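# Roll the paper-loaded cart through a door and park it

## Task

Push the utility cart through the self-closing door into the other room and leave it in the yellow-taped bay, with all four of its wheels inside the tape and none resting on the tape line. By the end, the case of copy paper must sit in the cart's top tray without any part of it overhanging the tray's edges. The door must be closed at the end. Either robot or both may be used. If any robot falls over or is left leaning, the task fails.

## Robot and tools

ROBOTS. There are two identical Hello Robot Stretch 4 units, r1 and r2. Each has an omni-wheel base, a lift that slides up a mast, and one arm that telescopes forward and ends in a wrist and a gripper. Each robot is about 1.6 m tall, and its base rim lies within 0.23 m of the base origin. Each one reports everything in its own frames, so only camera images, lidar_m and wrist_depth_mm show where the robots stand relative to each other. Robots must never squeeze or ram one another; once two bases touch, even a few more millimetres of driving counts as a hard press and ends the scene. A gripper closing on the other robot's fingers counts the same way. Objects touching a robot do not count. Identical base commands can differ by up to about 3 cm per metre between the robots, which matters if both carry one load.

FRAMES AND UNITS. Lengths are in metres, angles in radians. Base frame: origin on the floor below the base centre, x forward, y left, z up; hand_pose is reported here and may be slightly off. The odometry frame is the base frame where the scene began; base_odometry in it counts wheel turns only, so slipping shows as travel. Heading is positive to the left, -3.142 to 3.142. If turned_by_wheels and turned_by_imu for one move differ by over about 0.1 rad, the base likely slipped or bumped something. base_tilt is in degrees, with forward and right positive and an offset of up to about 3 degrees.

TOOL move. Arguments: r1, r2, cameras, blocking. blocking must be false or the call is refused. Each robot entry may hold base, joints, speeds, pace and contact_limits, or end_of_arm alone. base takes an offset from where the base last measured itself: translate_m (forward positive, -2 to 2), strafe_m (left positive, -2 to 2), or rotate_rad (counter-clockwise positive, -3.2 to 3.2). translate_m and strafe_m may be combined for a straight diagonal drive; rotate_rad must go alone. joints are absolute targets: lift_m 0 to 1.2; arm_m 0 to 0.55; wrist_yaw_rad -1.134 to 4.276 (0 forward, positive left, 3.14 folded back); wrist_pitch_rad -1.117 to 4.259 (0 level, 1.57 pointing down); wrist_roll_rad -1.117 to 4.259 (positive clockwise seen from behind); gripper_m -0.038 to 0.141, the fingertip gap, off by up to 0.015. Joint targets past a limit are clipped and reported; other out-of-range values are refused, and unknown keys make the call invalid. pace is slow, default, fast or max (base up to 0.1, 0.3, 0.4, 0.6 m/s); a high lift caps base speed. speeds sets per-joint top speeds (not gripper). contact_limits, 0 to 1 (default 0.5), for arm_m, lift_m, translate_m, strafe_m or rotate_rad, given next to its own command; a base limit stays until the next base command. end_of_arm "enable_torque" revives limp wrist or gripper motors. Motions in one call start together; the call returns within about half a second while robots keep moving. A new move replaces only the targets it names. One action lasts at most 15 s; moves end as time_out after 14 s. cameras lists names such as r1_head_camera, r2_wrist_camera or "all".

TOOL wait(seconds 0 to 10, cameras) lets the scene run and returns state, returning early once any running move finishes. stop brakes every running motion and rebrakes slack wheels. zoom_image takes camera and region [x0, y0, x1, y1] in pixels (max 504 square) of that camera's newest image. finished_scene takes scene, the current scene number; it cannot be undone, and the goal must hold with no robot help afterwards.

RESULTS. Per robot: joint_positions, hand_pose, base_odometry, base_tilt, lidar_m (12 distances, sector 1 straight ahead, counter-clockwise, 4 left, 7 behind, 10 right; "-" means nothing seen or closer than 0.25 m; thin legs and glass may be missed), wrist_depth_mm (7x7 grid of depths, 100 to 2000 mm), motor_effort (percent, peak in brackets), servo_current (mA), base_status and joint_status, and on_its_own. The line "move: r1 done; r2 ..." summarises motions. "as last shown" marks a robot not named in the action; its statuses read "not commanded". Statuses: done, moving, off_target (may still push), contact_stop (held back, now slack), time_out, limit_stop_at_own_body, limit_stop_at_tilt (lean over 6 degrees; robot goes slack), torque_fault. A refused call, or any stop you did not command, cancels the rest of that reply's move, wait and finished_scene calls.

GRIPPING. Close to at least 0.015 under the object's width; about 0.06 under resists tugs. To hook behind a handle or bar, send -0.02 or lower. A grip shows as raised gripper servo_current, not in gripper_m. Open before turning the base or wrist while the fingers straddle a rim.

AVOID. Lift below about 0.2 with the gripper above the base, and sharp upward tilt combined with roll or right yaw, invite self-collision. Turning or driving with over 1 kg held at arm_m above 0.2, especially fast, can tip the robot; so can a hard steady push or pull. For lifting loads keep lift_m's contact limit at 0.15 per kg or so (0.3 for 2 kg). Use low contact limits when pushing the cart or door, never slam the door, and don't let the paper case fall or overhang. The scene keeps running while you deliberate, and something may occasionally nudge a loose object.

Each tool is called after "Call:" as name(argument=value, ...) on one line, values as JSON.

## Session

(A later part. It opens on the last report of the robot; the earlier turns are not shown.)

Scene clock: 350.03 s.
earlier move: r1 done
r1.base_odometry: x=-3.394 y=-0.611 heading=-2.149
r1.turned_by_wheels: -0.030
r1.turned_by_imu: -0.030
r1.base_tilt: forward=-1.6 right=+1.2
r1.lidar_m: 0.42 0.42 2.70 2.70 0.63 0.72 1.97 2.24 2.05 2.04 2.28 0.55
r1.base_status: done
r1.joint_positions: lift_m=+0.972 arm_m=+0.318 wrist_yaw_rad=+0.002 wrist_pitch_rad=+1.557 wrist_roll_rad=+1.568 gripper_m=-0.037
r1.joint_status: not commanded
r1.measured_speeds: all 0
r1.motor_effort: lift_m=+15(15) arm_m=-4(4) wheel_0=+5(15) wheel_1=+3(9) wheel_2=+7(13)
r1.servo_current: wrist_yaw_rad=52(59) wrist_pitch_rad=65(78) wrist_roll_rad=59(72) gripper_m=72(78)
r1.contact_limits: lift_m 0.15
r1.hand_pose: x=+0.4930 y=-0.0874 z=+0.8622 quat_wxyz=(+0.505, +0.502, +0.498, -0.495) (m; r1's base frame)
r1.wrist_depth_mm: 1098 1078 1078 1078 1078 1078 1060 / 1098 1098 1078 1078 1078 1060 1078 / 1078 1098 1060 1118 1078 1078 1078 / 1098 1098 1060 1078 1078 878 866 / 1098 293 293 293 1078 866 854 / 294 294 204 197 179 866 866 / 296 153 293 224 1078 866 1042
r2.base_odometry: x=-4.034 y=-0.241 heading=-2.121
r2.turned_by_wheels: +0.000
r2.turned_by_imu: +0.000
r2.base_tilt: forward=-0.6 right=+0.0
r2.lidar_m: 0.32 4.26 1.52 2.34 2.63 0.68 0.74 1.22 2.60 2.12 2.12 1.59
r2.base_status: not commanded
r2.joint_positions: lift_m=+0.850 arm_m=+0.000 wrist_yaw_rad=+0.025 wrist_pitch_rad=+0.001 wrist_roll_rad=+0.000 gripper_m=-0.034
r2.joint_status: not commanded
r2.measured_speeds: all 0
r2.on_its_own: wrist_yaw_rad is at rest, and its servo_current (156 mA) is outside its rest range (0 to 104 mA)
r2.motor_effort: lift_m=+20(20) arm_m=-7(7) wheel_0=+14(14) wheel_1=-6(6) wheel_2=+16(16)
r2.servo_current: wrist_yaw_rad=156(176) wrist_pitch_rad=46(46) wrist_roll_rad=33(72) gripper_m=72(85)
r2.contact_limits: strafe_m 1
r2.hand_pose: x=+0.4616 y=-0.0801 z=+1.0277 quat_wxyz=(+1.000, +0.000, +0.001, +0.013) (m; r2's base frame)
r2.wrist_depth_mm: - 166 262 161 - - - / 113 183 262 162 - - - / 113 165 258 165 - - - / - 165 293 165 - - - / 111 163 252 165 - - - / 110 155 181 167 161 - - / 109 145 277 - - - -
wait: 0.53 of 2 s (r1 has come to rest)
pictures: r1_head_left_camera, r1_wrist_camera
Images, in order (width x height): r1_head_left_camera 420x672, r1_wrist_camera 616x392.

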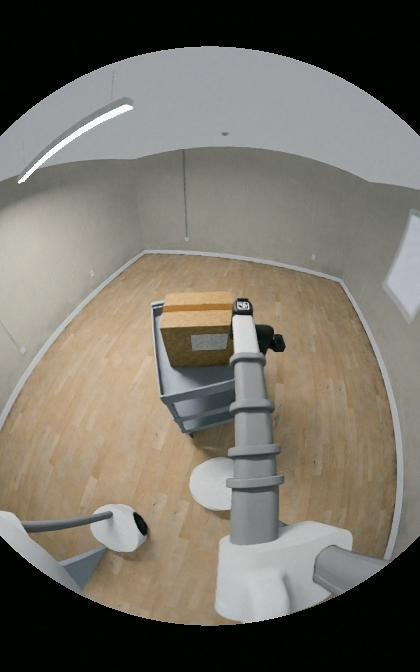

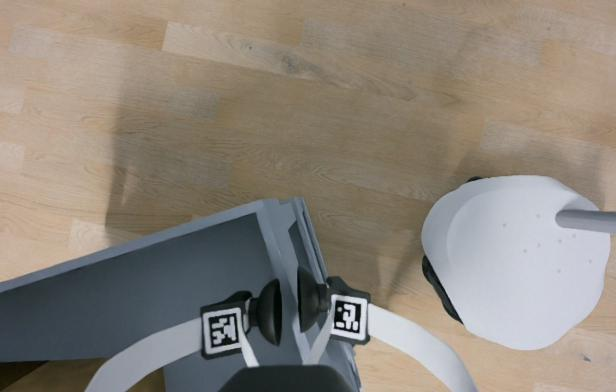

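Call:
move(blocking=false, r1={"joints":{"gripper_m":0.06,"wrist_roll_rad":1.27}})

Call:
wait(seconds=1.5)

Call:
move(blocking=false, r1={"base":{"translate_m":-0.035,"strafe_m":0.13},"pace":"slow"})

Call:
wait(seconds=3, cameras=["r1_wrist_camera"])

Scene clock: 365.07 s.
move: r1 moving
r1.base_odometry: x=-3.394 y=-0.611 heading=-2.149
r1.turned_by_wheels: +0.000
r1.turned_by_imu: +0.000
r1.base_tilt: forward=-1.5 right=+1.3
r1.lidar_m: 0.42 0.42 2.72 2.70 0.64 0.71 1.95 2.22 2.04 2.01 2.27 0.52
r1.base_status: not commanded
r1.joint_positions: lift_m=+0.972 arm_m=+0.318 wrist_yaw_rad=+0.002 wrist_pitch_rad=+1.557 wrist_roll_rad=+1.273 gripper_m=-0.012
r1.joint_status: wrist_roll_rad moving; gripper_m moving
r1.measured_speeds: translate_m=+0.000 strafe_m=+0.000 rotate_rad=+0.000 lift_m=+0.000 arm_m=+0.000 wrist_yaw_rad=+0.000 wrist_pitch_rad=+0.000 wrist_roll_rad=-0.049
r1.motor_effort: lift_m=+15(15) arm_m=-3(4) wheel_0=+6(6) wheel_1=+3(3) wheel_2=+6(7)
r1.servo_current: wrist_yaw_rad=39(59) wrist_pitch_rad=72(78) wrist_roll_rad=52(91) gripper_m=72(72)
r1.contact_limits: lift_m 0.15
r1.hand_pose: x=+0.4930 y=-0.0874 z=+0.8622 quat_wxyz=(+0.573, +0.423, +0.565, -0.417) (m; r1's base frame)
r1.wrist_depth_mm: 1078 1098 1098 1098 1060 1060 1078 / 1118 1098 1078 1118 1098 1078 1078 / 1118 1098 1098 1078 1060 1078 1078 / 1078 1078 291 1078 1078 1060 1078 / 296 293 293 1078 1078 866 1078 / 273 293 190 199 891 854 854 / 205 226 290 182 150 866 842
r2.base_odometry: x=-4.034 y=-0.241 heading=-2.121
r2.turned_by_wheels: +0.000
r2.turned_by_imu: +0.000
r2.base_tilt: forward=-0.6 right=+0.0
r2.lidar_m: 0.32 4.25 1.51 2.35 2.64 0.68 0.71 1.21 2.58 2.13 2.10 1.58
r2.base_status: not commanded
r2.joint_positions: lift_m=+0.850 arm_m=+0.000 wrist_yaw_rad=+0.025 wrist_pitch_rad=+0.001 wrist_roll_rad=+0.000 gripper_m=-0.034
r2.joint_status: not commanded
r2.measured_speeds: all 0
r2.motor_effort: lift_m=+20(20) arm_m=-7(7) wheel_0=+13(14) wheel_1=-6(6) wheel_2=+16(16)
r2.servo_current: wrist_yaw_rad=156(163) wrist_pitch_rad=39(46) wrist_roll_rad=39(59) gripper_m=78(85)
r2.contact_limits: strafe_m 1
r2.hand_pose: x=+0.4616 y=-0.0801 z=+1.0277 quat_wxyz=(+1.000, +0.000, +0.001, +0.013) (m; r2's base frame)
r2.wrist_depth_mm: - 166 262 161 - - - / 113 183 260 162 - - - / 113 165 259 165 - - - / - 165 296 165 - - - / 111 163 252 165 - - - / 110 154 181 167 161 - - / 109 145 277 - - - -
pictures: none

Scene clock: 366.23 s.
earlier move: r1 done
r1.base_odometry: x=-3.394 y=-0.611 heading=-2.149
r1.turned_by_wheels: +0.000
r1.turned_by_imu: +0.000
r1.base_tilt: forward=-1.6 right=+1.3
r1.lidar_m: 0.43 0.42 2.71 2.68 0.63 0.73 1.96 2.22 2.05 2.03 2.25 0.55
r1.base_status: not commanded
r1.joint_positions: lift_m=+0.972 arm_m=+0.318 wrist_yaw_rad=+0.002 wrist_pitch_rad=+1.567 wrist_roll_rad=+1.272 gripper_m=+0.060
r1.joint_status: all done
r1.measured_speeds: all 0
r1.motor_effort: lift_m=+15(15) arm_m=-4(4) wheel_0=+6(6) wheel_1=+3(3) wheel_2=+4(7)
r1.servo_current: wrist_yaw_rad=59(65) wrist_pitch_rad=39(78) wrist_roll_rad=46(91) gripper_m=46(91)
r1.contact_limits: lift_m 0.15
r1.hand_pose: x=+0.4901 y=-0.0874 z=+0.8621 quat_wxyz=(+0.570, +0.420, +0.568, -0.419) (m; r1's base frame)
r1.wrist_depth_mm: 1060 1098 1078 1098 1060 1078 1078 / 1078 1078 1078 1078 1060 1098 1098 / 1078 1060 1098 1060 1060 1078 1098 / 1060 290 290 1078 1098 1078 1078 / 290 289 287 1078 1060 878 1042 / 274 290 210 1078 187 866 866 / 213 167 289 137 1078 866 866
r2.base_odometry: x=-4.034 y=-0.241 heading=-2.121
r2.turned_by_wheels: +0.000
r2.turned_by_imu: +0.000
r2.base_tilt: forward=-0.6 right=+0.0
r2.lidar_m: 0.32 4.27 1.50 2.34 2.61 0.67 0.73 1.23 2.61 2.13 2.12 1.60
r2.base_status: not commanded
r2.joint_positions: lift_m=+0.850 arm_m=+0.000 wrist_yaw_rad=+0.025 wrist_pitch_rad=+0.001 wrist_roll_rad=+0.000 gripper_m=-0.034
r2.joint_status: not commanded
r2.measured_speeds: all 0
r2.on_its_own: wrist_yaw_rad is at rest, and its servo_current (150 mA) is outside its rest range (0 to 104 mA)
r2.motor_effort: lift_m=+20(20) arm_m=-7(7) wheel_0=+13(14) wheel_1=-6(6) wheel_2=+16(16)
r2.servo_current: wrist_yaw_rad=150(169) wrist_pitch_rad=33(46) wrist_roll_rad=46(59) gripper_m=72(85)
r2.contact_limits: strafe_m 1
r2.hand_pose: x=+0.4616 y=-0.0801 z=+1.0277 quat_wxyz=(+1.000, +0.000, +0.001, +0.013) (m; r2's base frame)
r2.wrist_depth_mm: - 166 262 162 - - - / 113 183 260 162 - - - / 113 165 259 165 - - - / - 164 294 166 - - - / 111 163 252 166 - - - / 110 154 181 167 161 - - / 109 145 277 - - - -
wait: 1.17 of 1.5 s (r1 has come to rest)
pictures: none

Scene clock: 366.73 s.
move: r1 moving
r1.base_odometry: x=-3.382 y=-0.615 heading=-2.149
r1.turned_by_wheels: +0.000
r1.turned_by_imu: +0.000
r1.base_tilt: forward=-1.6 right=+1.3
r1.lidar_m: 0.42 0.43 2.69 2.67 0.64 0.70 1.94 2.23 2.06 2.01 2.30 0.54
r1.base_status: translate_m moving; strafe_m moving
r1.joint_positions: lift_m=+0.972 arm_m=+0.318 wrist_yaw_rad=+0.002 wrist_pitch_rad=+1.567 wrist_roll_rad=+1.272 gripper_m=+0.060
r1.joint_status: not commanded
r1.measured_speeds: translate_m=-0.014 strafe_m=+0.049 rotate_rad=+0.003 lift_m=+0.000 arm_m=+0.000 wrist_yaw_rad=+0.000 wrist_pitch_rad=+0.000 wrist_roll_rad=+0.000
r1.motor_effort: lift_m=+15(15) arm_m=-3(4) wheel_0=-6(8) wheel_1=+6(6) wheel_2=+3(5)
r1.servo_current: wrist_yaw_rad=39(65) wrist_pitch_rad=46(46) wrist_roll_rad=46(59) gripper_m=46(52)
r1.contact_limits: lift_m 0.15
r1.hand_pose: x=+0.4901 y=-0.0874 z=+0.8621 quat_wxyz=(+0.570, +0.420, +0.568, -0.419) (m; r1's base frame)
r1.wrist_depth_mm: 1060 1078 1078 1078 1078 1078 1060 / 1078 1060 1078 1078 1060 1098 1060 / 1078 1078 1078 1078 1042 1098 1078 / 289 291 289 1078 1078 1098 1078 / 290 289 289 1078 1060 854 1078 / 240 289 211 1078 189 878 878 / 201 166 290 143 1078 854 891
r2.base_odometry: x=-4.034 y=-0.241 heading=-2.121
r2.turned_by_wheels: +0.000
r2.turned_by_imu: +0.000
r2.base_tilt: forward=-0.6 right=+0.0
r2.lidar_m: 0.31 4.25 1.54 2.39 2.63 0.63 0.71 1.22 2.59 2.14 2.12 1.61
r2.base_status: not commanded
r2.joint_positions: lift_m=+0.850 arm_m=+0.000 wrist_yaw_rad=+0.025 wrist_pitch_rad=+0.001 wrist_roll_rad=+0.000 gripper_m=-0.034
r2.joint_status: not commanded
r2.measured_speeds: all 0
r2.motor_effort: lift_m=+20(20) arm_m=-7(7) wheel_0=+13(14) wheel_1=-6(6) wheel_2=+16(16)
r2.servo_current: wrist_yaw_rad=163(163) wrist_pitch_rad=39(46) wrist_roll_rad=46(52) gripper_m=78(85)
r2.contact_limits: strafe_m 1
r2.hand_pose: x=+0.4616 y=-0.0801 z=+1.0277 quat_wxyz=(+1.000, +0.000, +0.001, +0.013) (m; r2's base frame)
r2.wrist_depth_mm: - 166 263 161 - - - / 113 183 260 162 - - - / 113 165 259 165 - - - / - 165 293 166 - - - / 111 163 252 166 - - - / 110 154 181 167 161 - - / 109 145 276 - - - -
pictures: none

Scene clock: 368.83 s.
earlier move: r1 done
r1.base_odometry: x=-3.266 y=-0.652 heading=-2.149
r1.turned_by_wheels: +0.000
r1.turned_by_imu: +0.000
r1.base_tilt: forward=-1.6 right=+1.2
r1.lidar_m: 0.43 0.41 2.59 2.56 0.52 0.57 1.92 2.17 2.17 2.13 2.41 0.50
r1.base_status: done
r1.joint_positions: lift_m=+0.972 arm_m=+0.318 wrist_yaw_rad=+0.002 wrist_pitch_rad=+1.567 wrist_roll_rad=+1.272 gripper_m=+0.060
r1.joint_status: not commanded
r1.measured_speeds: all 0
r1.motor_effort: lift_m=+15(15) arm_m=-4(4) wheel_0=-3(10) wheel_1=+2(7) wheel_2=+2(5)
r1.servo_current: wrist_yaw_rad=46(72) wrist_pitch_rad=46(52) wrist_roll_rad=59(65) gripper_m=46(52)
r1.contact_limits: lift_m 0.15
r1.hand_pose: x=+0.4901 y=-0.0874 z=+0.8621 quat_wxyz=(+0.570, +0.420, +0.568, -0.419) (m; r1's base frame)
r1.wrist_depth_mm: 289 289 289 1078 1060 1078 1098 / 289 289 289 1060 1078 1098 1078 / 199 290 290 1078 1078 1078 1098 / 208 290 289 1098 1060 1078 1078 / 218 289 290 1078 1060 866 1078 / 228 290 210 1078 188 878 866 / 235 166 289 143 1078 866 866
r2.base_odometry: x=-4.034 y=-0.241 heading=-2.121
r2.turned_by_wheels: +0.000
r2.turned_by_imu: +0.000
r2.base_tilt: forward=-0.6 right=+0.0
r2.lidar_m: 0.31 4.27 1.54 2.33 2.63 0.54 0.54 1.22 2.61 2.12 2.12 1.59
r2.base_status: not commanded
r2.joint_positions: lift_m=+0.850 arm_m=+0.000 wrist_yaw_rad=+0.025 wrist_pitch_rad=+0.001 wrist_roll_rad=+0.000 gripper_m=-0.034
r2.joint_status: not commanded
r2.measured_speeds: all 0
r2.on_its_own: wrist_yaw_rad is at rest, and its servo_current (156 mA) is outside its rest range (0 to 104 mA)
r2.motor_effort: lift_m=+20(20) arm_m=-7(7) wheel_0=+13(14) wheel_1=-6(6) wheel_2=+16(16)
r2.servo_current: wrist_yaw_rad=156(176) wrist_pitch_rad=39(46) wrist_roll_rad=46(65) gripper_m=78(85)
r2.contact_limits: strafe_m 1
r2.hand_pose: x=+0.4616 y=-0.0801 z=+1.0277 quat_wxyz=(+1.000, +0.000, +0.001, +0.013) (m; r2's base frame)
r2.wrist_depth_mm: - 166 263 162 - - - / 113 183 263 162 - - - / 113 166 259 165 - - - / - 164 294 165 - - - / 111 163 252 166 - - - / 110 154 181 167 161 - - / 109 145 277 - - - -
wait: 2.10 of 3 s (r1 has come to rest)
pictures: r1_wrist_camera
Images, in order (width x height): r1_wrist_camera 616x392.

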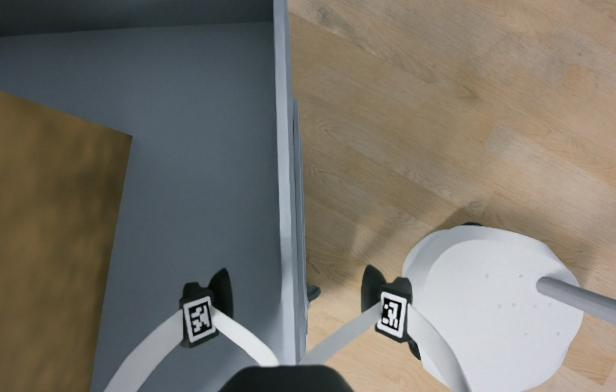

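Call:
move(blocking=false, r1={"joints":{"gripper_m":-0.038}})

Call:
wait(seconds=1.5)

Call:
move(blocking=false, r1={"base":{"translate_m":-0.5,"strafe_m":0.08},"pace":"slow","contact_limits":{"translate_m":0.6}})

Call:
wait(seconds=6, cameras=["r1_wrist_camera","r1_head_left_camera","r1_head_right_camera","r2_head_left_camera"])

Scene clock: 381.73 s.
move: r1 moving
r1.base_odometry: x=-3.266 y=-0.652 heading=-2.149
r1.turned_by_wheels: +0.000
r1.turned_by_imu: +0.000
r1.base_tilt: forward=-1.6 right=+1.3
r1.lidar_m: 0.41 0.43 2.59 2.57 0.52 0.53 1.92 2.16 2.17 2.15 2.42 0.53
r1.base_status: not commanded
r1.joint_positions: lift_m=+0.972 arm_m=+0.318 wrist_yaw_rad=+0.002 wrist_pitch_rad=+1.567 wrist_roll_rad=+1.272 gripper_m=+0.041
r1.joint_status: gripper_m moving
r1.measured_speeds: all 0
r1.motor_effort: lift_m=+15(15) arm_m=-4(4) wheel_0=-3(3) wheel_1=+2(2) wheel_2=+2(2)
r1.servo_current: wrist_yaw_rad=52(59) wrist_pitch_rad=46(46) wrist_roll_rad=52(59) gripper_m=111(111)
r1.contact_limits: lift_m 0.15
r1.hand_pose: x=+0.4901 y=-0.0874 z=+0.8621 quat_wxyz=(+0.570, +0.420, +0.568, -0.419) (m; r1's base frame)
r1.wrist_depth_mm: 289 290 290 1078 1078 1060 1078 / 287 290 291 1060 1098 1098 1078 / 200 289 290 1078 1098 1098 1078 / 208 290 289 1078 1098 1078 1060 / 218 289 289 1060 1078 891 1060 / 229 289 196 291 192 866 878 / 236 286 290 144 1078 866 866
r2.base_odometry: x=-4.034 y=-0.241 heading=-2.121
r2.turned_by_wheels: +0.000
r2.turned_by_imu: +0.000
r2.base_tilt: forward=-0.7 right=+0.1
r2.lidar_m: 0.32 4.24 1.51 2.35 2.61 0.53 0.57 1.25 2.60 2.13 2.13 1.60
r2.base_status: not commanded
r2.joint_positions: lift_m=+0.850 arm_m=+0.000 wrist_yaw_rad=+0.025 wrist_pitch_rad=+0.001 wrist_roll_rad=+0.000 gripper_m=-0.034
r2.joint_status: not commanded
r2.measured_speeds: all 0
r2.motor_effort: lift_m=+20(20) arm_m=-7(7) wheel_0=+13(13) wheel_1=-6(6) wheel_2=+16(16)
r2.servo_current: wrist_yaw_rad=150(163) wrist_pitch_rad=39(46) wrist_roll_rad=46(59) gripper_m=78(85)
r2.contact_limits: strafe_m 1
r2.hand_pose: x=+0.4616 y=-0.0801 z=+1.0277 quat_wxyz=(+1.000, +0.000, +0.001, +0.013) (m; r2's base frame)
r2.wrist_depth_mm: - 166 263 162 - - - / 113 183 260 162 - - - / 113 165 259 165 - - - / - 164 294 165 - - - / 111 163 253 166 - - - / 110 154 181 167 161 - - / 109 145 277 - - - -
pictures: none

Scene clock: 382.90 s.
earlier move: r1 done
r1.base_odometry: x=-3.266 y=-0.652 heading=-2.149
r1.turned_by_wheels: +0.000
r1.turned_by_imu: +0.000
r1.base_tilt: forward=-1.6 right=+1.3
r1.lidar_m: 0.41 0.39 2.58 2.57 0.52 0.55 1.90 2.16 2.15 2.14 2.42 0.51
r1.base_status: not commanded
r1.joint_positions: lift_m=+0.972 arm_m=+0.318 wrist_yaw_rad=+0.002 wrist_pitch_rad=+1.567 wrist_roll_rad=+1.272 gripper_m=-0.037
r1.joint_status: all done
r1.measured_speeds: all 0
r1.motor_effort: lift_m=+15(15) arm_m=-4(4) wheel_0=-3(3) wheel_1=+2(2) wheel_2=+2(2)
r1.servo_current: wrist_yaw_rad=65(65) wrist_pitch_rad=46(52) wrist_roll_rad=39(59) gripper_m=91(143)
r1.contact_limits: lift_m 0.15
r1.hand_pose: x=+0.4901 y=-0.0874 z=+0.8621 quat_wxyz=(+0.570, +0.420, +0.568, -0.419) (m; r1's base frame)
r1.wrist_depth_mm: 287 287 287 1060 1060 1060 1078 / 287 289 289 1078 1078 1098 1060 / 199 289 289 1098 1098 1078 1060 / 202 287 286 1078 1078 1078 1098 / 216 289 289 287 1078 866 1078 / 225 290 186 198 866 854 854 / 233 148 290 219 165 866 878
r2.base_odometry: x=-4.034 y=-0.241 heading=-2.121
r2.turned_by_wheels: +0.000
r2.turned_by_imu: +0.000
r2.base_tilt: forward=-0.6 right=+0.0
r2.lidar_m: 0.29 4.25 1.52 2.34 2.62 0.53 0.57 1.23 2.58 2.10 2.10 1.61
r2.base_status: not commanded
r2.joint_positions: lift_m=+0.850 arm_m=+0.000 wrist_yaw_rad=+0.025 wrist_pitch_rad=+0.001 wrist_roll_rad=+0.000 gripper_m=-0.034
r2.joint_status: not commanded
r2.measured_speeds: all 0
r2.on_its_own: wrist_yaw_rad is at rest, and its servo_current (150 mA) is outside its rest range (0 to 104 mA)
r2.motor_effort: lift_m=+20(20) arm_m=-7(7) wheel_0=+13(14) wheel_1=-6(6) wheel_2=+17(17)
r2.servo_current: wrist_yaw_rad=150(176) wrist_pitch_rad=39(46) wrist_roll_rad=39(59) gripper_m=78(85)
r2.contact_limits: strafe_m 1
r2.hand_pose: x=+0.4616 y=-0.0801 z=+1.0277 quat_wxyz=(+1.000, +0.000, +0.001, +0.013) (m; r2's base frame)
r2.wrist_depth_mm: - 166 262 161 - - - / 113 182 260 162 - - - / 113 166 259 164 - - - / - 164 294 165 - - - / 111 163 251 166 - - - / 110 154 181 167 161 - - / 109 145 276 - - - -
wait: 1.17 of 1.5 s (r1 has come to rest)
pictures: none

Scene clock: 383.40 s.
move: r1 moving
r1.base_odometry: x=-3.258 y=-0.643 heading=-2.149
r1.turned_by_wheels: +0.000
r1.turned_by_imu: +0.000
r1.base_tilt: forward=-1.6 right=+1.3
r1.lidar_m: 0.42 0.43 2.58 2.58 0.53 0.57 1.90 2.16 2.17 2.15 2.43 0.53
r1.base_status: translate_m moving; strafe_m moving
r1.joint_positions: lift_m=+0.972 arm_m=+0.318 wrist_yaw_rad=+0.002 wrist_pitch_rad=+1.561 wrist_roll_rad=+1.272 gripper_m=-0.037
r1.joint_status: not commanded
r1.measured_speeds: translate_m=-0.049 strafe_m=+0.008 rotate_rad=-0.002 lift_m=+0.000 arm_m=+0.000 wrist_yaw_rad=+0.000 wrist_pitch_rad=-0.025 wrist_roll_rad=+0.000
r1.motor_effort: lift_m=+15(15) arm_m=-3(4) wheel_0=-9(9) wheel_1=-5(5) wheel_2=+9(9)
r1.servo_current: wrist_yaw_rad=46(65) wrist_pitch_rad=46(46) wrist_roll_rad=46(52) gripper_m=78(91)
r1.contact_limits: lift_m 0.15; translate_m 0.6
r1.hand_pose: x=+0.4918 y=-0.0874 z=+0.8621 quat_wxyz=(+0.572, +0.421, +0.567, -0.417) (m; r1's base frame)
r1.wrist_depth_mm: 294 291 291 1078 1078 1078 1060 / 294 293 290 1060 1060 1060 1060 / 200 291 291 1078 1078 1060 1078 / 210 291 291 1078 1060 1060 1060 / 219 290 290 1078 1078 866 1078 / 231 291 184 196 904 866 866 / 242 153 289 183 160 854 866
r2.base_odometry: x=-4.034 y=-0.241 heading=-2.121
r2.turned_by_wheels: +0.000
r2.turned_by_imu: +0.000
r2.base_tilt: forward=-0.6 right=+0.0
r2.lidar_m: 0.32 4.26 1.54 2.35 2.59 0.53 0.54 1.23 2.61 2.13 2.12 1.62
r2.base_status: not commanded
r2.joint_positions: lift_m=+0.850 arm_m=+0.000 wrist_yaw_rad=+0.025 wrist_pitch_rad=+0.001 wrist_roll_rad=+0.000 gripper_m=-0.034
r2.joint_status: not commanded
r2.measured_speeds: all 0
r2.motor_effort: lift_m=+20(20) arm_m=-7(7) wheel_0=+14(14) wheel_1=-6(6) wheel_2=+16(16)
r2.servo_current: wrist_yaw_rad=156(169) wrist_pitch_rad=39(46) wrist_roll_rad=46(59) gripper_m=85(85)
r2.contact_limits: strafe_m 1
r2.hand_pose: x=+0.4616 y=-0.0801 z=+1.0277 quat_wxyz=(+1.000, +0.000, +0.001, +0.013) (m; r2's base frame)
r2.wrist_depth_mm: - 167 262 161 - - - / 113 183 262 162 - - - / 113 166 259 165 - - - / - 165 294 165 - - - / 111 163 251 166 - - - / 110 154 181 167 161 - - / 109 145 276 - - - -
pictures: none

Scene clock: 389.23 s.
earlier move: r1 done
r1.base_odometry: x=-2.926 y=-0.278 heading=-2.150
r1.turned_by_wheels: +0.000
r1.turned_by_imu: +0.000
r1.base_tilt: forward=-1.6 right=+1.3
r1.lidar_m: 0.49 3.13 0.29 0.26 0.34 1.19 1.40 1.58 2.15 2.12 2.40 0.44
r1.base_status: done
r1.joint_positions: lift_m=+0.972 arm_m=+0.318 wrist_yaw_rad=+0.002 wrist_pitch_rad=+1.562 wrist_roll_rad=+1.272 gripper_m=-0.037
r1.joint_status: not commanded
r1.measured_speeds: all 0
r1.motor_effort: lift_m=+15(15) arm_m=-3(4) wheel_0=-7(10) wheel_1=-3(8) wheel_2=+2(14)
r1.servo_current: wrist_yaw_rad=52(72) wrist_pitch_rad=46(104) wrist_roll_rad=59(72) gripper_m=78(91)
r1.contact_limits: lift_m 0.15; translate_m 0.6
r1.hand_pose: x=+0.4915 y=-0.0874 z=+0.8621 quat_wxyz=(+0.572, +0.421, +0.567, -0.418) (m; r1's base frame)
r1.wrist_depth_mm: 131 158 197 293 293 244 1078 / 153 193 266 294 293 286 1078 / 191 256 294 293 294 1060 1060 / 251 294 291 293 291 1098 1078 / 297 294 294 293 1078 866 1078 / 296 294 184 204 866 866 866 / 293 154 235 1098 179 138 854
r2.base_odometry: x=-4.034 y=-0.241 heading=-2.121
r2.turned_by_wheels: +0.000
r2.turned_by_imu: +0.001
r2.base_tilt: forward=-0.6 right=+0.0
r2.lidar_m: 0.31 4.27 1.50 0.32 0.28 0.35 0.66 4.49 2.60 2.13 2.12 1.62
r2.base_status: not commanded
r2.joint_positions: lift_m=+0.850 arm_m=+0.000 wrist_yaw_rad=+0.025 wrist_pitch_rad=+0.001 wrist_roll_rad=+0.000 gripper_m=-0.034
r2.joint_status: not commanded
r2.measured_speeds: all 0
r2.on_its_own: wrist_yaw_rad is at rest, and its servo_current (156 mA) is outside its rest range (0 to 104 mA)
r2.motor_effort: lift_m=+20(20) arm_m=-7(7) wheel_0=+13(14) wheel_1=-6(6) wheel_2=+16(17)
r2.servo_current: wrist_yaw_rad=156(169) wrist_pitch_rad=39(52) wrist_roll_rad=46(65) gripper_m=78(85)
r2.contact_limits: strafe_m 1
r2.hand_pose: x=+0.4616 y=-0.0801 z=+1.0277 quat_wxyz=(+1.000, +0.000, +0.001, +0.013) (m; r2's base frame)
r2.wrist_depth_mm: - 166 262 162 - - - / 113 182 260 162 - - - / 113 165 260 164 - - - / - 164 293 165 - - - / 111 163 252 166 - - - / 110 154 181 167 161 - - / 109 145 278 - - - -
wait: 5.83 of 6 s (r1 has come to rest)
pictures: r1_head_left_camera, r1_head_right_camera, r1_wrist_camera, r2_head_left_camera
Images, in order (width x height): r1_head_left_camera 420x672, r1_head_right_camera 420x672, r1_wrist_camera 616x392, r2_head_left_camera 420x672.

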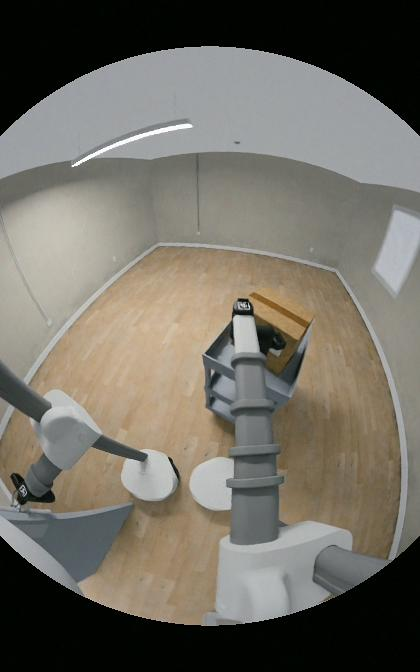

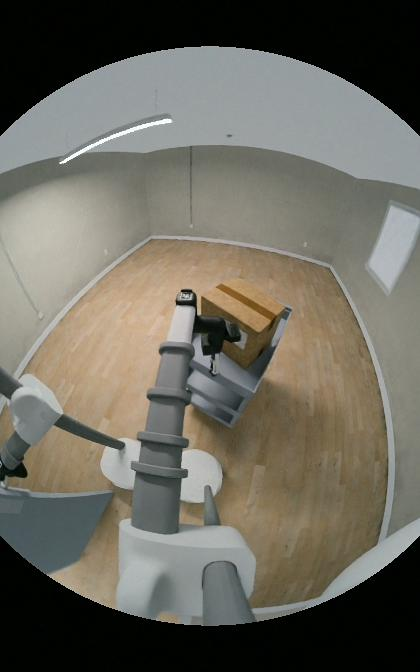

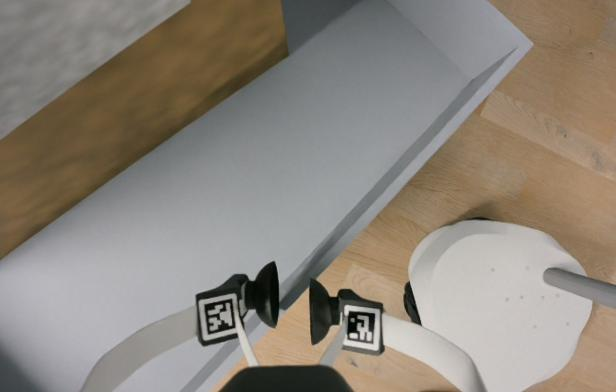

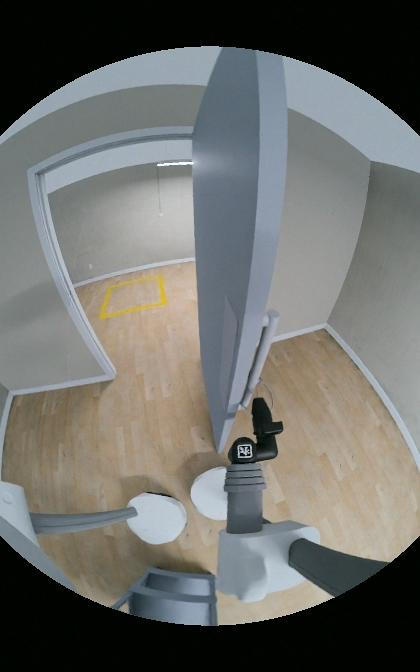

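Call:
move(blocking=false, r1={"base":{"translate_m":-0.06,"strafe_m":-0.14},"pace":"slow","contact_limits":{"translate_m":0.6}})

Call:
wait(seconds=3, cameras=["r1_wrist_camera","r1_head_left_camera","r2_head_left_camera"])

Scene clock: 399.73 s.
move: r1 moving
r1.base_odometry: x=-2.933 y=-0.267 heading=-2.149
r1.turned_by_wheels: +0.001
r1.turned_by_imu: +0.001
r1.base_tilt: forward=-1.6 right=+1.3
r1.lidar_m: 0.48 3.13 0.31 0.29 0.38 1.23 1.41 1.54 2.13 2.11 2.39 0.46
r1.base_status: translate_m moving; strafe_m moving
r1.joint_positions: lift_m=+0.972 arm_m=+0.318 wrist_yaw_rad=+0.002 wrist_pitch_rad=+1.562 wrist_roll_rad=+1.272 gripper_m=-0.037
r1.joint_status: not commanded
r1.measured_speeds: translate_m=-0.019 strafe_m=-0.045 rotate_rad=+0.001 lift_m=+0.000 arm_m=+0.000 wrist_yaw_rad=+0.000 wrist_pitch_rad=+0.000 wrist_roll_rad=+0.000
r1.motor_effort: lift_m=+15(15) arm_m=-3(4) wheel_0=+8(8) wheel_1=-5(9) wheel_2=+7(7)
r1.servo_current: wrist_yaw_rad=52(72) wrist_pitch_rad=59(59) wrist_roll_rad=46(59) gripper_m=72(72)
r1.contact_limits: lift_m 0.15; translate_m 0.6
r1.hand_pose: x=+0.4915 y=-0.0874 z=+0.8621 quat_wxyz=(+0.572, +0.421, +0.567, -0.418) (m; r1's base frame)
r1.wrist_depth_mm: 129 156 196 290 293 236 1060 / 151 194 264 293 290 276 1078 / 190 256 293 293 291 1060 1078 / 250 296 293 293 291 1078 1078 / 297 294 294 291 1078 878 891 / 294 294 185 217 854 854 842 / 297 151 224 200 175 134 878
r2.base_odometry: x=-4.034 y=-0.241 heading=-2.121
r2.turned_by_wheels: +0.000
r2.turned_by_imu: +0.000
r2.base_tilt: forward=-0.6 right=+0.0
r2.lidar_m: 0.31 4.24 1.50 0.34 0.27 0.35 0.69 4.48 2.60 2.13 2.12 1.62
r2.base_status: not commanded
r2.joint_positions: lift_m=+0.850 arm_m=+0.000 wrist_yaw_rad=+0.025 wrist_pitch_rad=+0.001 wrist_roll_rad=+0.000 gripper_m=-0.034
r2.joint_status: not commanded
r2.measured_speeds: all 0
r2.motor_effort: lift_m=+20(20) arm_m=-7(7) wheel_0=+13(13) wheel_1=-6(6) wheel_2=+16(16)
r2.servo_current: wrist_yaw_rad=156(156) wrist_pitch_rad=39(46) wrist_roll_rad=46(59) gripper_m=72(85)
r2.contact_limits: strafe_m 1
r2.hand_pose: x=+0.4616 y=-0.0801 z=+1.0277 quat_wxyz=(+1.000, +0.000, +0.001, +0.013) (m; r2's base frame)
r2.wrist_depth_mm: - 166 263 162 - - - / 113 183 260 162 - - - / 113 166 259 165 - - - / - 164 294 165 - - - / 111 162 252 166 - - - / 110 154 181 167 161 - - / 109 145 276 - - - -
pictures: none

Scene clock: 402.03 s.
earlier move: r1 done
r1.base_odometry: x=-3.010 y=-0.151 heading=-2.148
r1.turned_by_wheels: +0.000
r1.turned_by_imu: +0.001
r1.base_tilt: forward=-1.6 right=+1.3
r1.lidar_m: 0.46 0.60 0.42 0.43 0.82 1.53 1.36 1.55 2.01 1.96 2.23 0.48
r1.base_status: done
r1.joint_positions: lift_m=+0.972 arm_m=+0.318 wrist_yaw_rad=+0.002 wrist_pitch_rad=+1.572 wrist_roll_rad=+1.272 gripper_m=-0.037
r1.joint_status: not commanded
r1.measured_speeds: all 0
r1.motor_effort: lift_m=+15(15) arm_m=+4(4) wheel_0=+11(17) wheel_1=+1(9) wheel_2=+5(9)
r1.servo_current: wrist_yaw_rad=65(72) wrist_pitch_rad=46(59) wrist_roll_rad=33(72) gripper_m=59(72)
r1.contact_limits: lift_m 0.15; translate_m 0.6
r1.hand_pose: x=+0.4888 y=-0.0874 z=+0.8621 quat_wxyz=(+0.569, +0.419, +0.569, -0.420) (m; r1's base frame)
r1.wrist_depth_mm: 238 290 290 1078 1060 1060 1060 / 192 289 293 1060 1098 1078 1078 / 163 252 291 291 1098 1098 1098 / 186 276 294 293 1078 1098 1098 / 264 291 291 293 1078 891 1078 / 291 291 204 200 866 891 878 / 291 156 223 194 170 878 1098
r2.base_odometry: x=-4.034 y=-0.241 heading=-2.121
r2.turned_by_wheels: +0.000
r2.turned_by_imu: +0.000
r2.base_tilt: forward=-0.6 right=+0.0
r2.lidar_m: 0.32 4.25 1.52 0.48 0.43 0.63 0.68 4.47 2.58 2.13 2.13 1.63
r2.base_status: not commanded
r2.joint_positions: lift_m=+0.850 arm_m=+0.000 wrist_yaw_rad=+0.025 wrist_pitch_rad=+0.001 wrist_roll_rad=+0.000 gripper_m=-0.034
r2.joint_status: not commanded
r2.measured_speeds: all 0
r2.on_its_own: wrist_yaw_rad is at rest, and its servo_current (156 mA) is outside its rest range (0 to 104 mA)
r2.motor_effort: lift_m=+20(20) arm_m=-7(7) wheel_0=+13(14) wheel_1=-6(6) wheel_2=+16(16)
r2.servo_current: wrist_yaw_rad=156(169) wrist_pitch_rad=39(46) wrist_roll_rad=46(59) gripper_m=85(85)
r2.contact_limits: strafe_m 1
r2.hand_pose: x=+0.4616 y=-0.0801 z=+1.0277 quat_wxyz=(+1.000, +0.000, +0.001, +0.013) (m; r2's base frame)
r2.wrist_depth_mm: - 166 262 161 - - - / 113 183 260 162 - - - / 113 165 258 165 - - - / - 164 293 165 - - - / 111 163 251 166 - - - / 110 154 181 167 162 - - / 109 145 276 - - - -
wait: 2.30 of 3 s (r1 has come to rest)
pictures: r1_head_left_camera, r1_wrist_camera, r2_head_left_camera
Images, in order (width x height): r1_head_left_camera 420x672, r1_wrist_camera 616x392, r2_head_left_camera 420x672.

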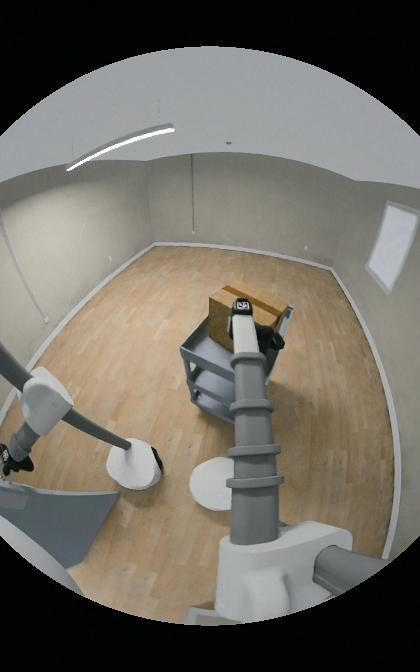

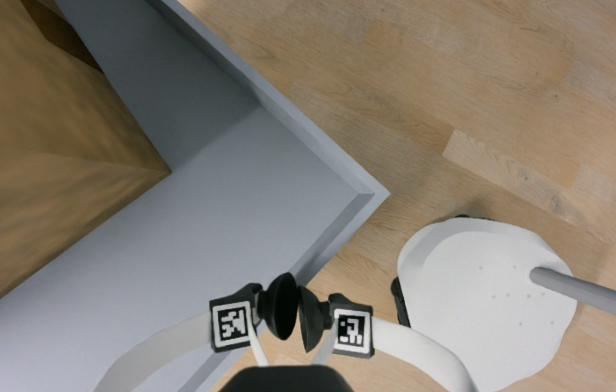

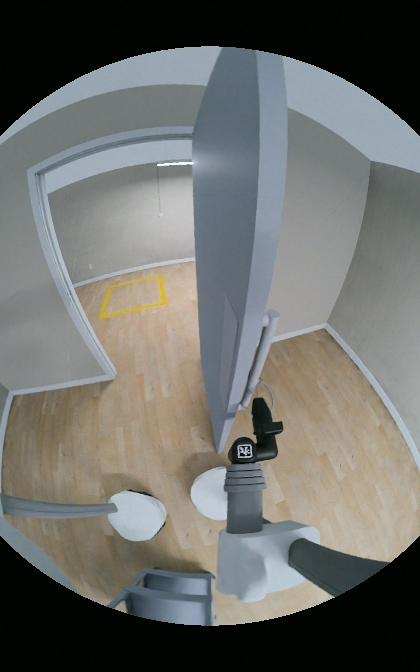

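Call:
move(blocking=false, r1={"joints":{"gripper_m":0.05}})

Call:
wait(seconds=1)

Call:
move(blocking=false, r1={"joints":{"wrist_roll_rad":2.2}})

Call:
wait(seconds=1.2)

Call:
move(blocking=false, r1={"base":{"translate_m":0.065,"strafe_m":0.09},"pace":"slow"})

Call:
wait(seconds=3, cameras=["r1_wrist_camera","r1_head_left_camera"])

Scene clock: 418.77 s.
move: r1 moving
r1.base_odometry: x=-3.010 y=-0.151 heading=-2.148
r1.turned_by_wheels: +0.000
r1.turned_by_imu: +0.000
r1.base_tilt: forward=-1.6 right=+1.2
r1.lidar_m: 0.47 0.63 0.41 0.42 0.80 1.54 1.36 1.54 2.00 1.97 2.23 0.48
r1.base_status: not commanded
r1.joint_positions: lift_m=+0.972 arm_m=+0.318 wrist_yaw_rad=+0.001 wrist_pitch_rad=+1.572 wrist_roll_rad=+1.272 gripper_m=-0.012
r1.joint_status: gripper_m moving
r1.measured_speeds: translate_m=+0.000 strafe_m=+0.000 rotate_rad=-0.001 lift_m=+0.000 arm_m=+0.000 wrist_yaw_rad=-0.005 wrist_pitch_rad=+0.005 wrist_roll_rad=+0.000
r1.motor_effort: lift_m=+14(15) arm_m=+3(4) wheel_0=+11(12) wheel_1=+0(1) wheel_2=+5(5)
r1.servo_current: wrist_yaw_rad=65(65) wrist_pitch_rad=39(46) wrist_roll_rad=39(59) gripper_m=78(78)
r1.contact_limits: lift_m 0.15; translate_m 0.6
r1.hand_pose: x=+0.4886 y=-0.0874 z=+0.8622 quat_wxyz=(+0.569, +0.419, +0.570, -0.420) (m; r1's base frame)
r1.wrist_depth_mm: 260 291 1098 1098 1098 1078 1098 / 204 293 293 1060 1078 1098 1060 / 167 268 293 291 1078 1098 1078 / 178 268 296 296 1098 1098 1098 / 255 296 293 296 1060 878 1060 / 293 293 187 208 878 866 878 / 293 293 224 171 176 878 1098
r2.base_odometry: x=-4.034 y=-0.241 heading=-2.121
r2.turned_by_wheels: +0.000
r2.turned_by_imu: +0.000
r2.base_tilt: forward=-0.6 right=+0.0
r2.lidar_m: 0.30 4.27 1.50 0.46 0.44 0.62 0.67 4.50 2.60 2.14 2.13 1.61
r2.base_status: not commanded
r2.joint_positions: lift_m=+0.850 arm_m=+0.000 wrist_yaw_rad=+0.025 wrist_pitch_rad=+0.001 wrist_roll_rad=+0.000 gripper_m=-0.034
r2.joint_status: not commanded
r2.measured_speeds: all 0
r2.motor_effort: lift_m=+20(20) arm_m=-7(7) wheel_0=+13(14) wheel_1=-6(6) wheel_2=+16(16)
r2.servo_current: wrist_yaw_rad=156(169) wrist_pitch_rad=39(46) wrist_roll_rad=39(52) gripper_m=78(78)
r2.contact_limits: strafe_m 1
r2.hand_pose: x=+0.4616 y=-0.0801 z=+1.0277 quat_wxyz=(+1.000, +0.000, +0.001, +0.013) (m; r2's base frame)
r2.wrist_depth_mm: - 166 262 161 - - - / 113 183 262 162 - - - / 113 165 259 166 - - - / - 164 294 166 - - - / 111 163 251 166 - - - / 110 154 181 167 161 - - / 109 145 276 - - - -
pictures: none

Scene clock: 419.77 s.
earlier move: r1 moving
r1.base_odometry: x=-3.010 y=-0.151 heading=-2.149
r1.turned_by_wheels: +0.000
r1.turned_by_imu: -0.001
r1.base_tilt: forward=-1.6 right=+1.3
r1.lidar_m: 0.45 0.62 0.42 0.43 0.80 1.51 1.35 1.53 1.98 1.97 2.19 0.45
r1.base_status: not commanded
r1.joint_positions: lift_m=+0.972 arm_m=+0.318 wrist_yaw_rad=+0.001 wrist_pitch_rad=+1.572 wrist_roll_rad=+1.272 gripper_m=+0.050
r1.joint_status: gripper_m moving
r1.measured_speeds: all 0
r1.motor_effort: lift_m=+14(15) arm_m=+4(4) wheel_0=+7(12) wheel_1=+1(1) wheel_2=+3(5)
r1.servo_current: wrist_yaw_rad=52(72) wrist_pitch_rad=39(46) wrist_roll_rad=46(65) gripper_m=46(104)
r1.contact_limits: lift_m 0.15; translate_m 0.6
r1.hand_pose: x=+0.4886 y=-0.0874 z=+0.8622 quat_wxyz=(+0.569, +0.419, +0.570, -0.420) (m; r1's base frame)
r1.wrist_depth_mm: 246 291 1060 1078 1098 1098 1098 / 200 291 294 1060 1078 1078 1078 / 165 260 291 279 1078 1098 1078 / 177 265 293 294 1098 1098 1078 / 258 294 291 293 1098 878 1118 / 293 294 192 210 189 878 878 / 293 293 187 151 182 878 1098
r2.base_odometry: x=-4.034 y=-0.241 heading=-2.121
r2.turned_by_wheels: +0.000
r2.turned_by_imu: +0.000
r2.base_tilt: forward=-0.6 right=+0.0
r2.lidar_m: 0.31 4.26 1.53 0.48 0.43 0.64 0.69 4.48 2.60 2.14 2.12 1.62
r2.base_status: not commanded
r2.joint_positions: lift_m=+0.850 arm_m=+0.000 wrist_yaw_rad=+0.025 wrist_pitch_rad=+0.001 wrist_roll_rad=+0.000 gripper_m=-0.034
r2.joint_status: not commanded
r2.measured_speeds: all 0
r2.on_its_own: wrist_yaw_rad is at rest, and its servo_current (156 mA) is outside its rest range (0 to 104 mA)
r2.motor_effort: lift_m=+20(20) arm_m=-7(7) wheel_0=+13(14) wheel_1=-6(6) wheel_2=+16(16)
r2.servo_current: wrist_yaw_rad=156(169) wrist_pitch_rad=46(46) wrist_roll_rad=46(59) gripper_m=85(85)
r2.contact_limits: strafe_m 1
r2.hand_pose: x=+0.4616 y=-0.0801 z=+1.0277 quat_wxyz=(+1.000, +0.000, +0.001, +0.013) (m; r2's base frame)
r2.wrist_depth_mm: - 166 263 161 - - - / 113 183 260 162 - - - / 113 165 259 165 - - - / - 165 294 166 - - - / 111 163 252 166 - - - / 110 154 180 166 161 - - / 109 145 277 - - - -
wait: 1.00 s; no rest
pictures: none

Scene clock: 420.27 s.
earlier move: r1 done
move: r1 moving
r1.base_odometry: x=-3.010 y=-0.151 heading=-2.149
r1.turned_by_wheels: +0.000
r1.turned_by_imu: +0.000
r1.base_tilt: forward=-1.6 right=+1.2
r1.lidar_m: 0.46 0.63 0.44 0.42 0.78 1.56 1.35 1.54 1.99 1.97 2.20 0.48
r1.base_status: not commanded
r1.joint_positions: lift_m=+0.972 arm_m=+0.318 wrist_yaw_rad=+0.001 wrist_pitch_rad=+1.572 wrist_roll_rad=+1.852 gripper_m=+0.050
r1.joint_status: wrist_roll_rad moving; the others done
r1.measured_speeds: translate_m=+0.000 strafe_m=+0.000 rotate_rad=+0.000 lift_m=+0.000 arm_m=+0.000 wrist_yaw_rad=+0.000 wrist_pitch_rad=+0.000 wrist_roll_rad=+1.821
r1.motor_effort: lift_m=+14(14) arm_m=+3(4) wheel_0=+6(7) wheel_1=+0(1) wheel_2=+3(3)
r1.servo_current: wrist_yaw_rad=52(65) wrist_pitch_rad=39(46) wrist_roll_rad=59(104) gripper_m=39(52)
r1.contact_limits: lift_m 0.15; translate_m 0.6
r1.hand_pose: x=+0.4887 y=-0.0874 z=+0.8622 quat_wxyz=(+0.425, +0.565, +0.426, -0.565) (m; r1's base frame)
r1.wrist_depth_mm: 1098 1078 1098 1098 1078 1098 1078 / 1078 1098 1098 1098 1098 1060 1078 / 293 293 294 1098 1078 891 1078 / 291 293 293 294 1078 878 866 / 204 287 294 294 1098 866 878 / 187 294 294 206 189 1078 1098 / 217 293 293 154 1078 1078 1098
r2.base_odometry: x=-4.034 y=-0.241 heading=-2.121
r2.turned_by_wheels: +0.000
r2.turned_by_imu: +0.000
r2.base_tilt: forward=-0.7 right=+0.1
r2.lidar_m: 0.30 4.26 1.53 0.46 0.41 0.61 0.69 4.50 2.60 2.14 2.11 1.60
r2.base_status: not commanded
r2.joint_positions: lift_m=+0.850 arm_m=+0.000 wrist_yaw_rad=+0.025 wrist_pitch_rad=+0.001 wrist_roll_rad=+0.000 gripper_m=-0.034
r2.joint_status: not commanded
r2.measured_speeds: all 0
r2.motor_effort: lift_m=+20(20) arm_m=-7(7) wheel_0=+13(14) wheel_1=-6(6) wheel_2=+16(16)
r2.servo_current: wrist_yaw_rad=156(169) wrist_pitch_rad=52(52) wrist_roll_rad=52(52) gripper_m=72(85)
r2.contact_limits: strafe_m 1
r2.hand_pose: x=+0.4616 y=-0.0801 z=+1.0277 quat_wxyz=(+1.000, +0.000, +0.001, +0.013) (m; r2's base frame)
r2.wrist_depth_mm: - 166 262 161 - - - / 113 183 262 162 - - - / 113 166 259 165 - - - / - 164 294 165 - - - / 111 163 252 166 - - - / 110 154 181 167 161 - - / 109 145 277 - - - -
pictures: none

Scene clock: 420.93 s.
earlier move: r1 done
r1.base_odometry: x=-3.010 y=-0.151 heading=-2.149
r1.turned_by_wheels: +0.000
r1.turned_by_imu: +0.000
r1.base_tilt: forward=-1.6 right=+1.3
r1.lidar_m: 0.46 0.62 0.45 0.42 0.79 1.53 1.36 1.56 1.99 1.99 2.24 0.45
r1.base_status: not commanded
r1.joint_positions: lift_m=+0.972 arm_m=+0.318 wrist_yaw_rad=+0.001 wrist_pitch_rad=+1.572 wrist_roll_rad=+2.198 gripper_m=+0.050
r1.joint_status: all done
r1.measured_speeds: all 0
r1.motor_effort: lift_m=+14(14) arm_m=+3(4) wheel_0=+6(7) wheel_1=+1(1) wheel_2=+3(3)
r1.servo_current: wrist_yaw_rad=46(72) wrist_pitch_rad=39(46) wrist_roll_rad=46(117) gripper_m=46(52)
r1.contact_limits: lift_m 0.15; translate_m 0.6
r1.hand_pose: x=+0.4887 y=-0.0874 z=+0.8622 quat_wxyz=(+0.322, +0.629, +0.322, -0.630) (m; r1's base frame)
r1.wrist_depth_mm: 1078 1078 1078 1078 1060 1098 707 / 1098 1078 1078 1078 1078 866 866 / 1078 1078 1098 1078 1042 866 891 / 1042 294 293 1098 1078 878 1060 / 293 294 294 296 1078 1078 1098 / 272 294 293 208 187 1078 931 / 196 221 293 148 183 1025 878
r2.base_odometry: x=-4.034 y=-0.241 heading=-2.121
r2.turned_by_wheels: +0.000
r2.turned_by_imu: +0.000
r2.base_tilt: forward=-0.6 right=+0.1
r2.lidar_m: 0.30 4.25 1.52 0.48 0.42 0.64 0.68 4.49 2.56 2.13 2.13 1.60
r2.base_status: not commanded
r2.joint_positions: lift_m=+0.850 arm_m=+0.000 wrist_yaw_rad=+0.025 wrist_pitch_rad=+0.001 wrist_roll_rad=+0.000 gripper_m=-0.034
r2.joint_status: not commanded
r2.measured_speeds: all 0
r2.on_its_own: wrist_yaw_rad is at rest, and its servo_current (150 mA) is outside its rest range (0 to 104 mA)
r2.motor_effort: lift_m=+20(20) arm_m=-7(7) wheel_0=+13(14) wheel_1=-6(6) wheel_2=+16(16)
r2.servo_current: wrist_yaw_rad=150(169) wrist_pitch_rad=33(52) wrist_roll_rad=52(52) gripper_m=78(85)
r2.contact_limits: strafe_m 1
r2.hand_pose: x=+0.4616 y=-0.0801 z=+1.0277 quat_wxyz=(+1.000, +0.000, +0.001, +0.013) (m; r2's base frame)
r2.wrist_depth_mm: - 166 262 161 - - - / 113 183 262 161 - - - / 113 165 259 165 - - - / - 165 293 165 - - - / 111 162 251 166 - - - / 110 154 181 167 161 - - / 109 145 276 - - - -
wait: 0.67 of 1.2 s (r1 has come to rest)
pictures: none

Scene clock: 421.43 s.
move: r1 moving
r1.base_odometry: x=-3.006 y=-0.162 heading=-2.149
r1.turned_by_wheels: -0.001
r1.turned_by_imu: -0.001
r1.base_tilt: forward=-1.6 right=+1.3
r1.lidar_m: 0.47 0.62 0.44 0.42 0.76 1.51 1.37 1.54 1.98 1.98 2.26 0.47
r1.base_status: translate_m moving; strafe_m moving
r1.joint_positions: lift_m=+0.972 arm_m=+0.318 wrist_yaw_rad=+0.001 wrist_pitch_rad=+1.572 wrist_roll_rad=+2.198 gripper_m=+0.050
r1.joint_status: not commanded
r1.measured_speeds: translate_m=+0.028 strafe_m=+0.039 rotate_rad=-0.002 lift_m=+0.000 arm_m=+0.000 wrist_yaw_rad=+0.000 wrist_pitch_rad=+0.000 wrist_roll_rad=+0.001
r1.motor_effort: lift_m=+14(14) arm_m=+4(4) wheel_0=-7(7) wheel_1=+6(7) wheel_2=-5(5)
r1.servo_current: wrist_yaw_rad=33(65) wrist_pitch_rad=39(52) wrist_roll_rad=26(59) gripper_m=39(52)
r1.contact_limits: lift_m 0.15
r1.hand_pose: x=+0.4887 y=-0.0874 z=+0.8622 quat_wxyz=(+0.322, +0.629, +0.322, -0.630) (m; r1's base frame)
r1.wrist_depth_mm: 1098 1098 1078 1078 1078 1098 707 / 1078 1078 1098 1078 1098 866 1098 / 1098 1078 1078 1098 960 878 866 / 1098 293 291 1078 1078 878 1118 / 291 294 293 293 1078 1078 1078 / 289 293 190 201 189 1078 904 / 202 224 293 146 1098 1078 878
r2.base_odometry: x=-4.034 y=-0.241 heading=-2.121
r2.turned_by_wheels: +0.000
r2.turned_by_imu: +0.000
r2.base_tilt: forward=-0.6 right=+0.0
r2.lidar_m: 0.29 4.27 1.52 0.46 0.44 0.60 0.69 4.48 2.60 2.14 2.12 1.64
r2.base_status: not commanded
r2.joint_positions: lift_m=+0.850 arm_m=+0.000 wrist_yaw_rad=+0.025 wrist_pitch_rad=+0.001 wrist_roll_rad=+0.000 gripper_m=-0.034
r2.joint_status: not commanded
r2.measured_speeds: all 0
r2.motor_effort: lift_m=+20(20) arm_m=-7(7) wheel_0=+13(14) wheel_1=-6(6) wheel_2=+16(16)
r2.servo_current: wrist_yaw_rad=163(169) wrist_pitch_rad=46(46) wrist_roll_rad=39(52) gripper_m=78(85)
r2.contact_limits: strafe_m 1
r2.hand_pose: x=+0.4616 y=-0.0801 z=+1.0277 quat_wxyz=(+1.000, +0.000, +0.001, +0.013) (m; r2's base frame)
r2.wrist_depth_mm: - 166 262 162 - - - / 113 183 260 162 - - - / 113 166 259 165 - - - / - 164 294 166 - - - / 111 163 252 166 - - - / 110 154 181 167 161 - - / 109 145 274 - - - -
pictures: none

Scene clock: 423.33 s.
earlier move: r1 done
r1.base_odometry: x=-2.970 y=-0.254 heading=-2.149
r1.turned_by_wheels: +0.000
r1.turned_by_imu: +0.000
r1.base_tilt: forward=-1.6 right=+1.3
r1.lidar_m: 0.45 0.60 0.35 0.30 0.45 1.29 1.43 1.58 2.11 2.09 2.34 0.44
r1.base_status: done
r1.joint_positions: lift_m=+0.972 arm_m=+0.318 wrist_yaw_rad=+0.001 wrist_pitch_rad=+1.571 wrist_roll_rad=+2.198 gripper_m=+0.050
r1.joint_status: not commanded
r1.measured_speeds: all 0
r1.motor_effort: lift_m=+15(16) arm_m=-4(4) wheel_0=-3(11) wheel_1=+2(8) wheel_2=-3(10)
r1.servo_current: wrist_yaw_rad=33(65) wrist_pitch_rad=52(52) wrist_roll_rad=52(72) gripper_m=39(52)
r1.contact_limits: lift_m 0.15
r1.hand_pose: x=+0.4888 y=-0.0874 z=+0.8621 quat_wxyz=(+0.322, +0.629, +0.322, -0.630) (m; r1's base frame)
r1.wrist_depth_mm: 236 235 250 1078 1078 1078 683 / 278 289 290 1078 1060 866 878 / 289 289 289 290 1008 866 878 / 181 290 290 290 1078 866 1078 / 181 278 290 290 1060 1098 931 / 182 279 195 290 190 1098 878 / 192 228 289 143 1078 1098 917
r2.base_odometry: x=-4.034 y=-0.241 heading=-2.121
r2.turned_by_wheels: +0.000
r2.turned_by_imu: +0.000
r2.base_tilt: forward=-0.6 right=+0.0
r2.lidar_m: 0.32 4.26 1.51 0.40 0.33 0.42 0.68 4.48 2.61 2.13 2.11 1.63
r2.base_status: not commanded
r2.joint_positions: lift_m=+0.850 arm_m=+0.000 wrist_yaw_rad=+0.025 wrist_pitch_rad=+0.001 wrist_roll_rad=+0.000 gripper_m=-0.034
r2.joint_status: not commanded
r2.measured_speeds: all 0
r2.on_its_own: wrist_yaw_rad is at rest, and its servo_current (163 mA) is outside its rest range (0 to 104 mA)
r2.motor_effort: lift_m=+20(20) arm_m=-7(7) wheel_0=+13(14) wheel_1=-6(6) wheel_2=+16(16)
r2.servo_current: wrist_yaw_rad=163(176) wrist_pitch_rad=46(46) wrist_roll_rad=52(59) gripper_m=78(85)
r2.contact_limits: strafe_m 1
r2.hand_pose: x=+0.4616 y=-0.0801 z=+1.0277 quat_wxyz=(+1.000, +0.000, +0.001, +0.013) (m; r2's base frame)
r2.wrist_depth_mm: - 166 262 162 - - - / 113 183 262 162 - - - / 113 166 259 165 - - - / - 164 294 166 - - - / 111 163 253 166 - - - / 110 154 181 167 161 - - / 109 145 276 - - - -
wait: 1.90 of 3 s (r1 has come to rest)
pictures: r1_head_left_camera, r1_wrist_camera
Images, in order (width x height): r1_head_left_camera 420x672, r1_wrist_camera 616x392.

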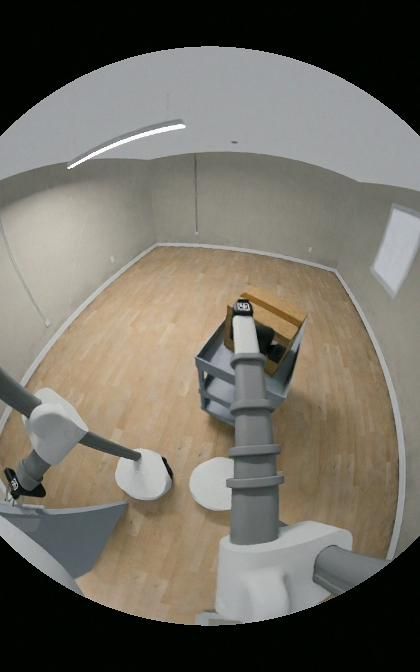

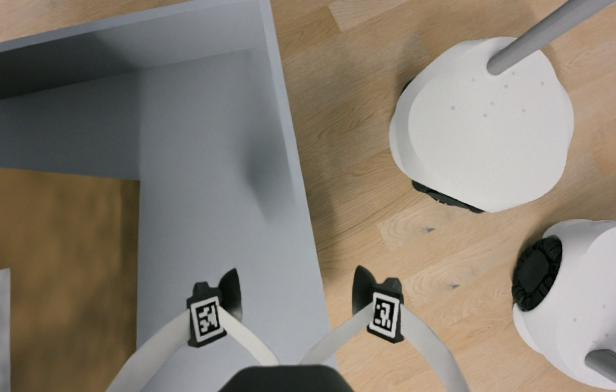

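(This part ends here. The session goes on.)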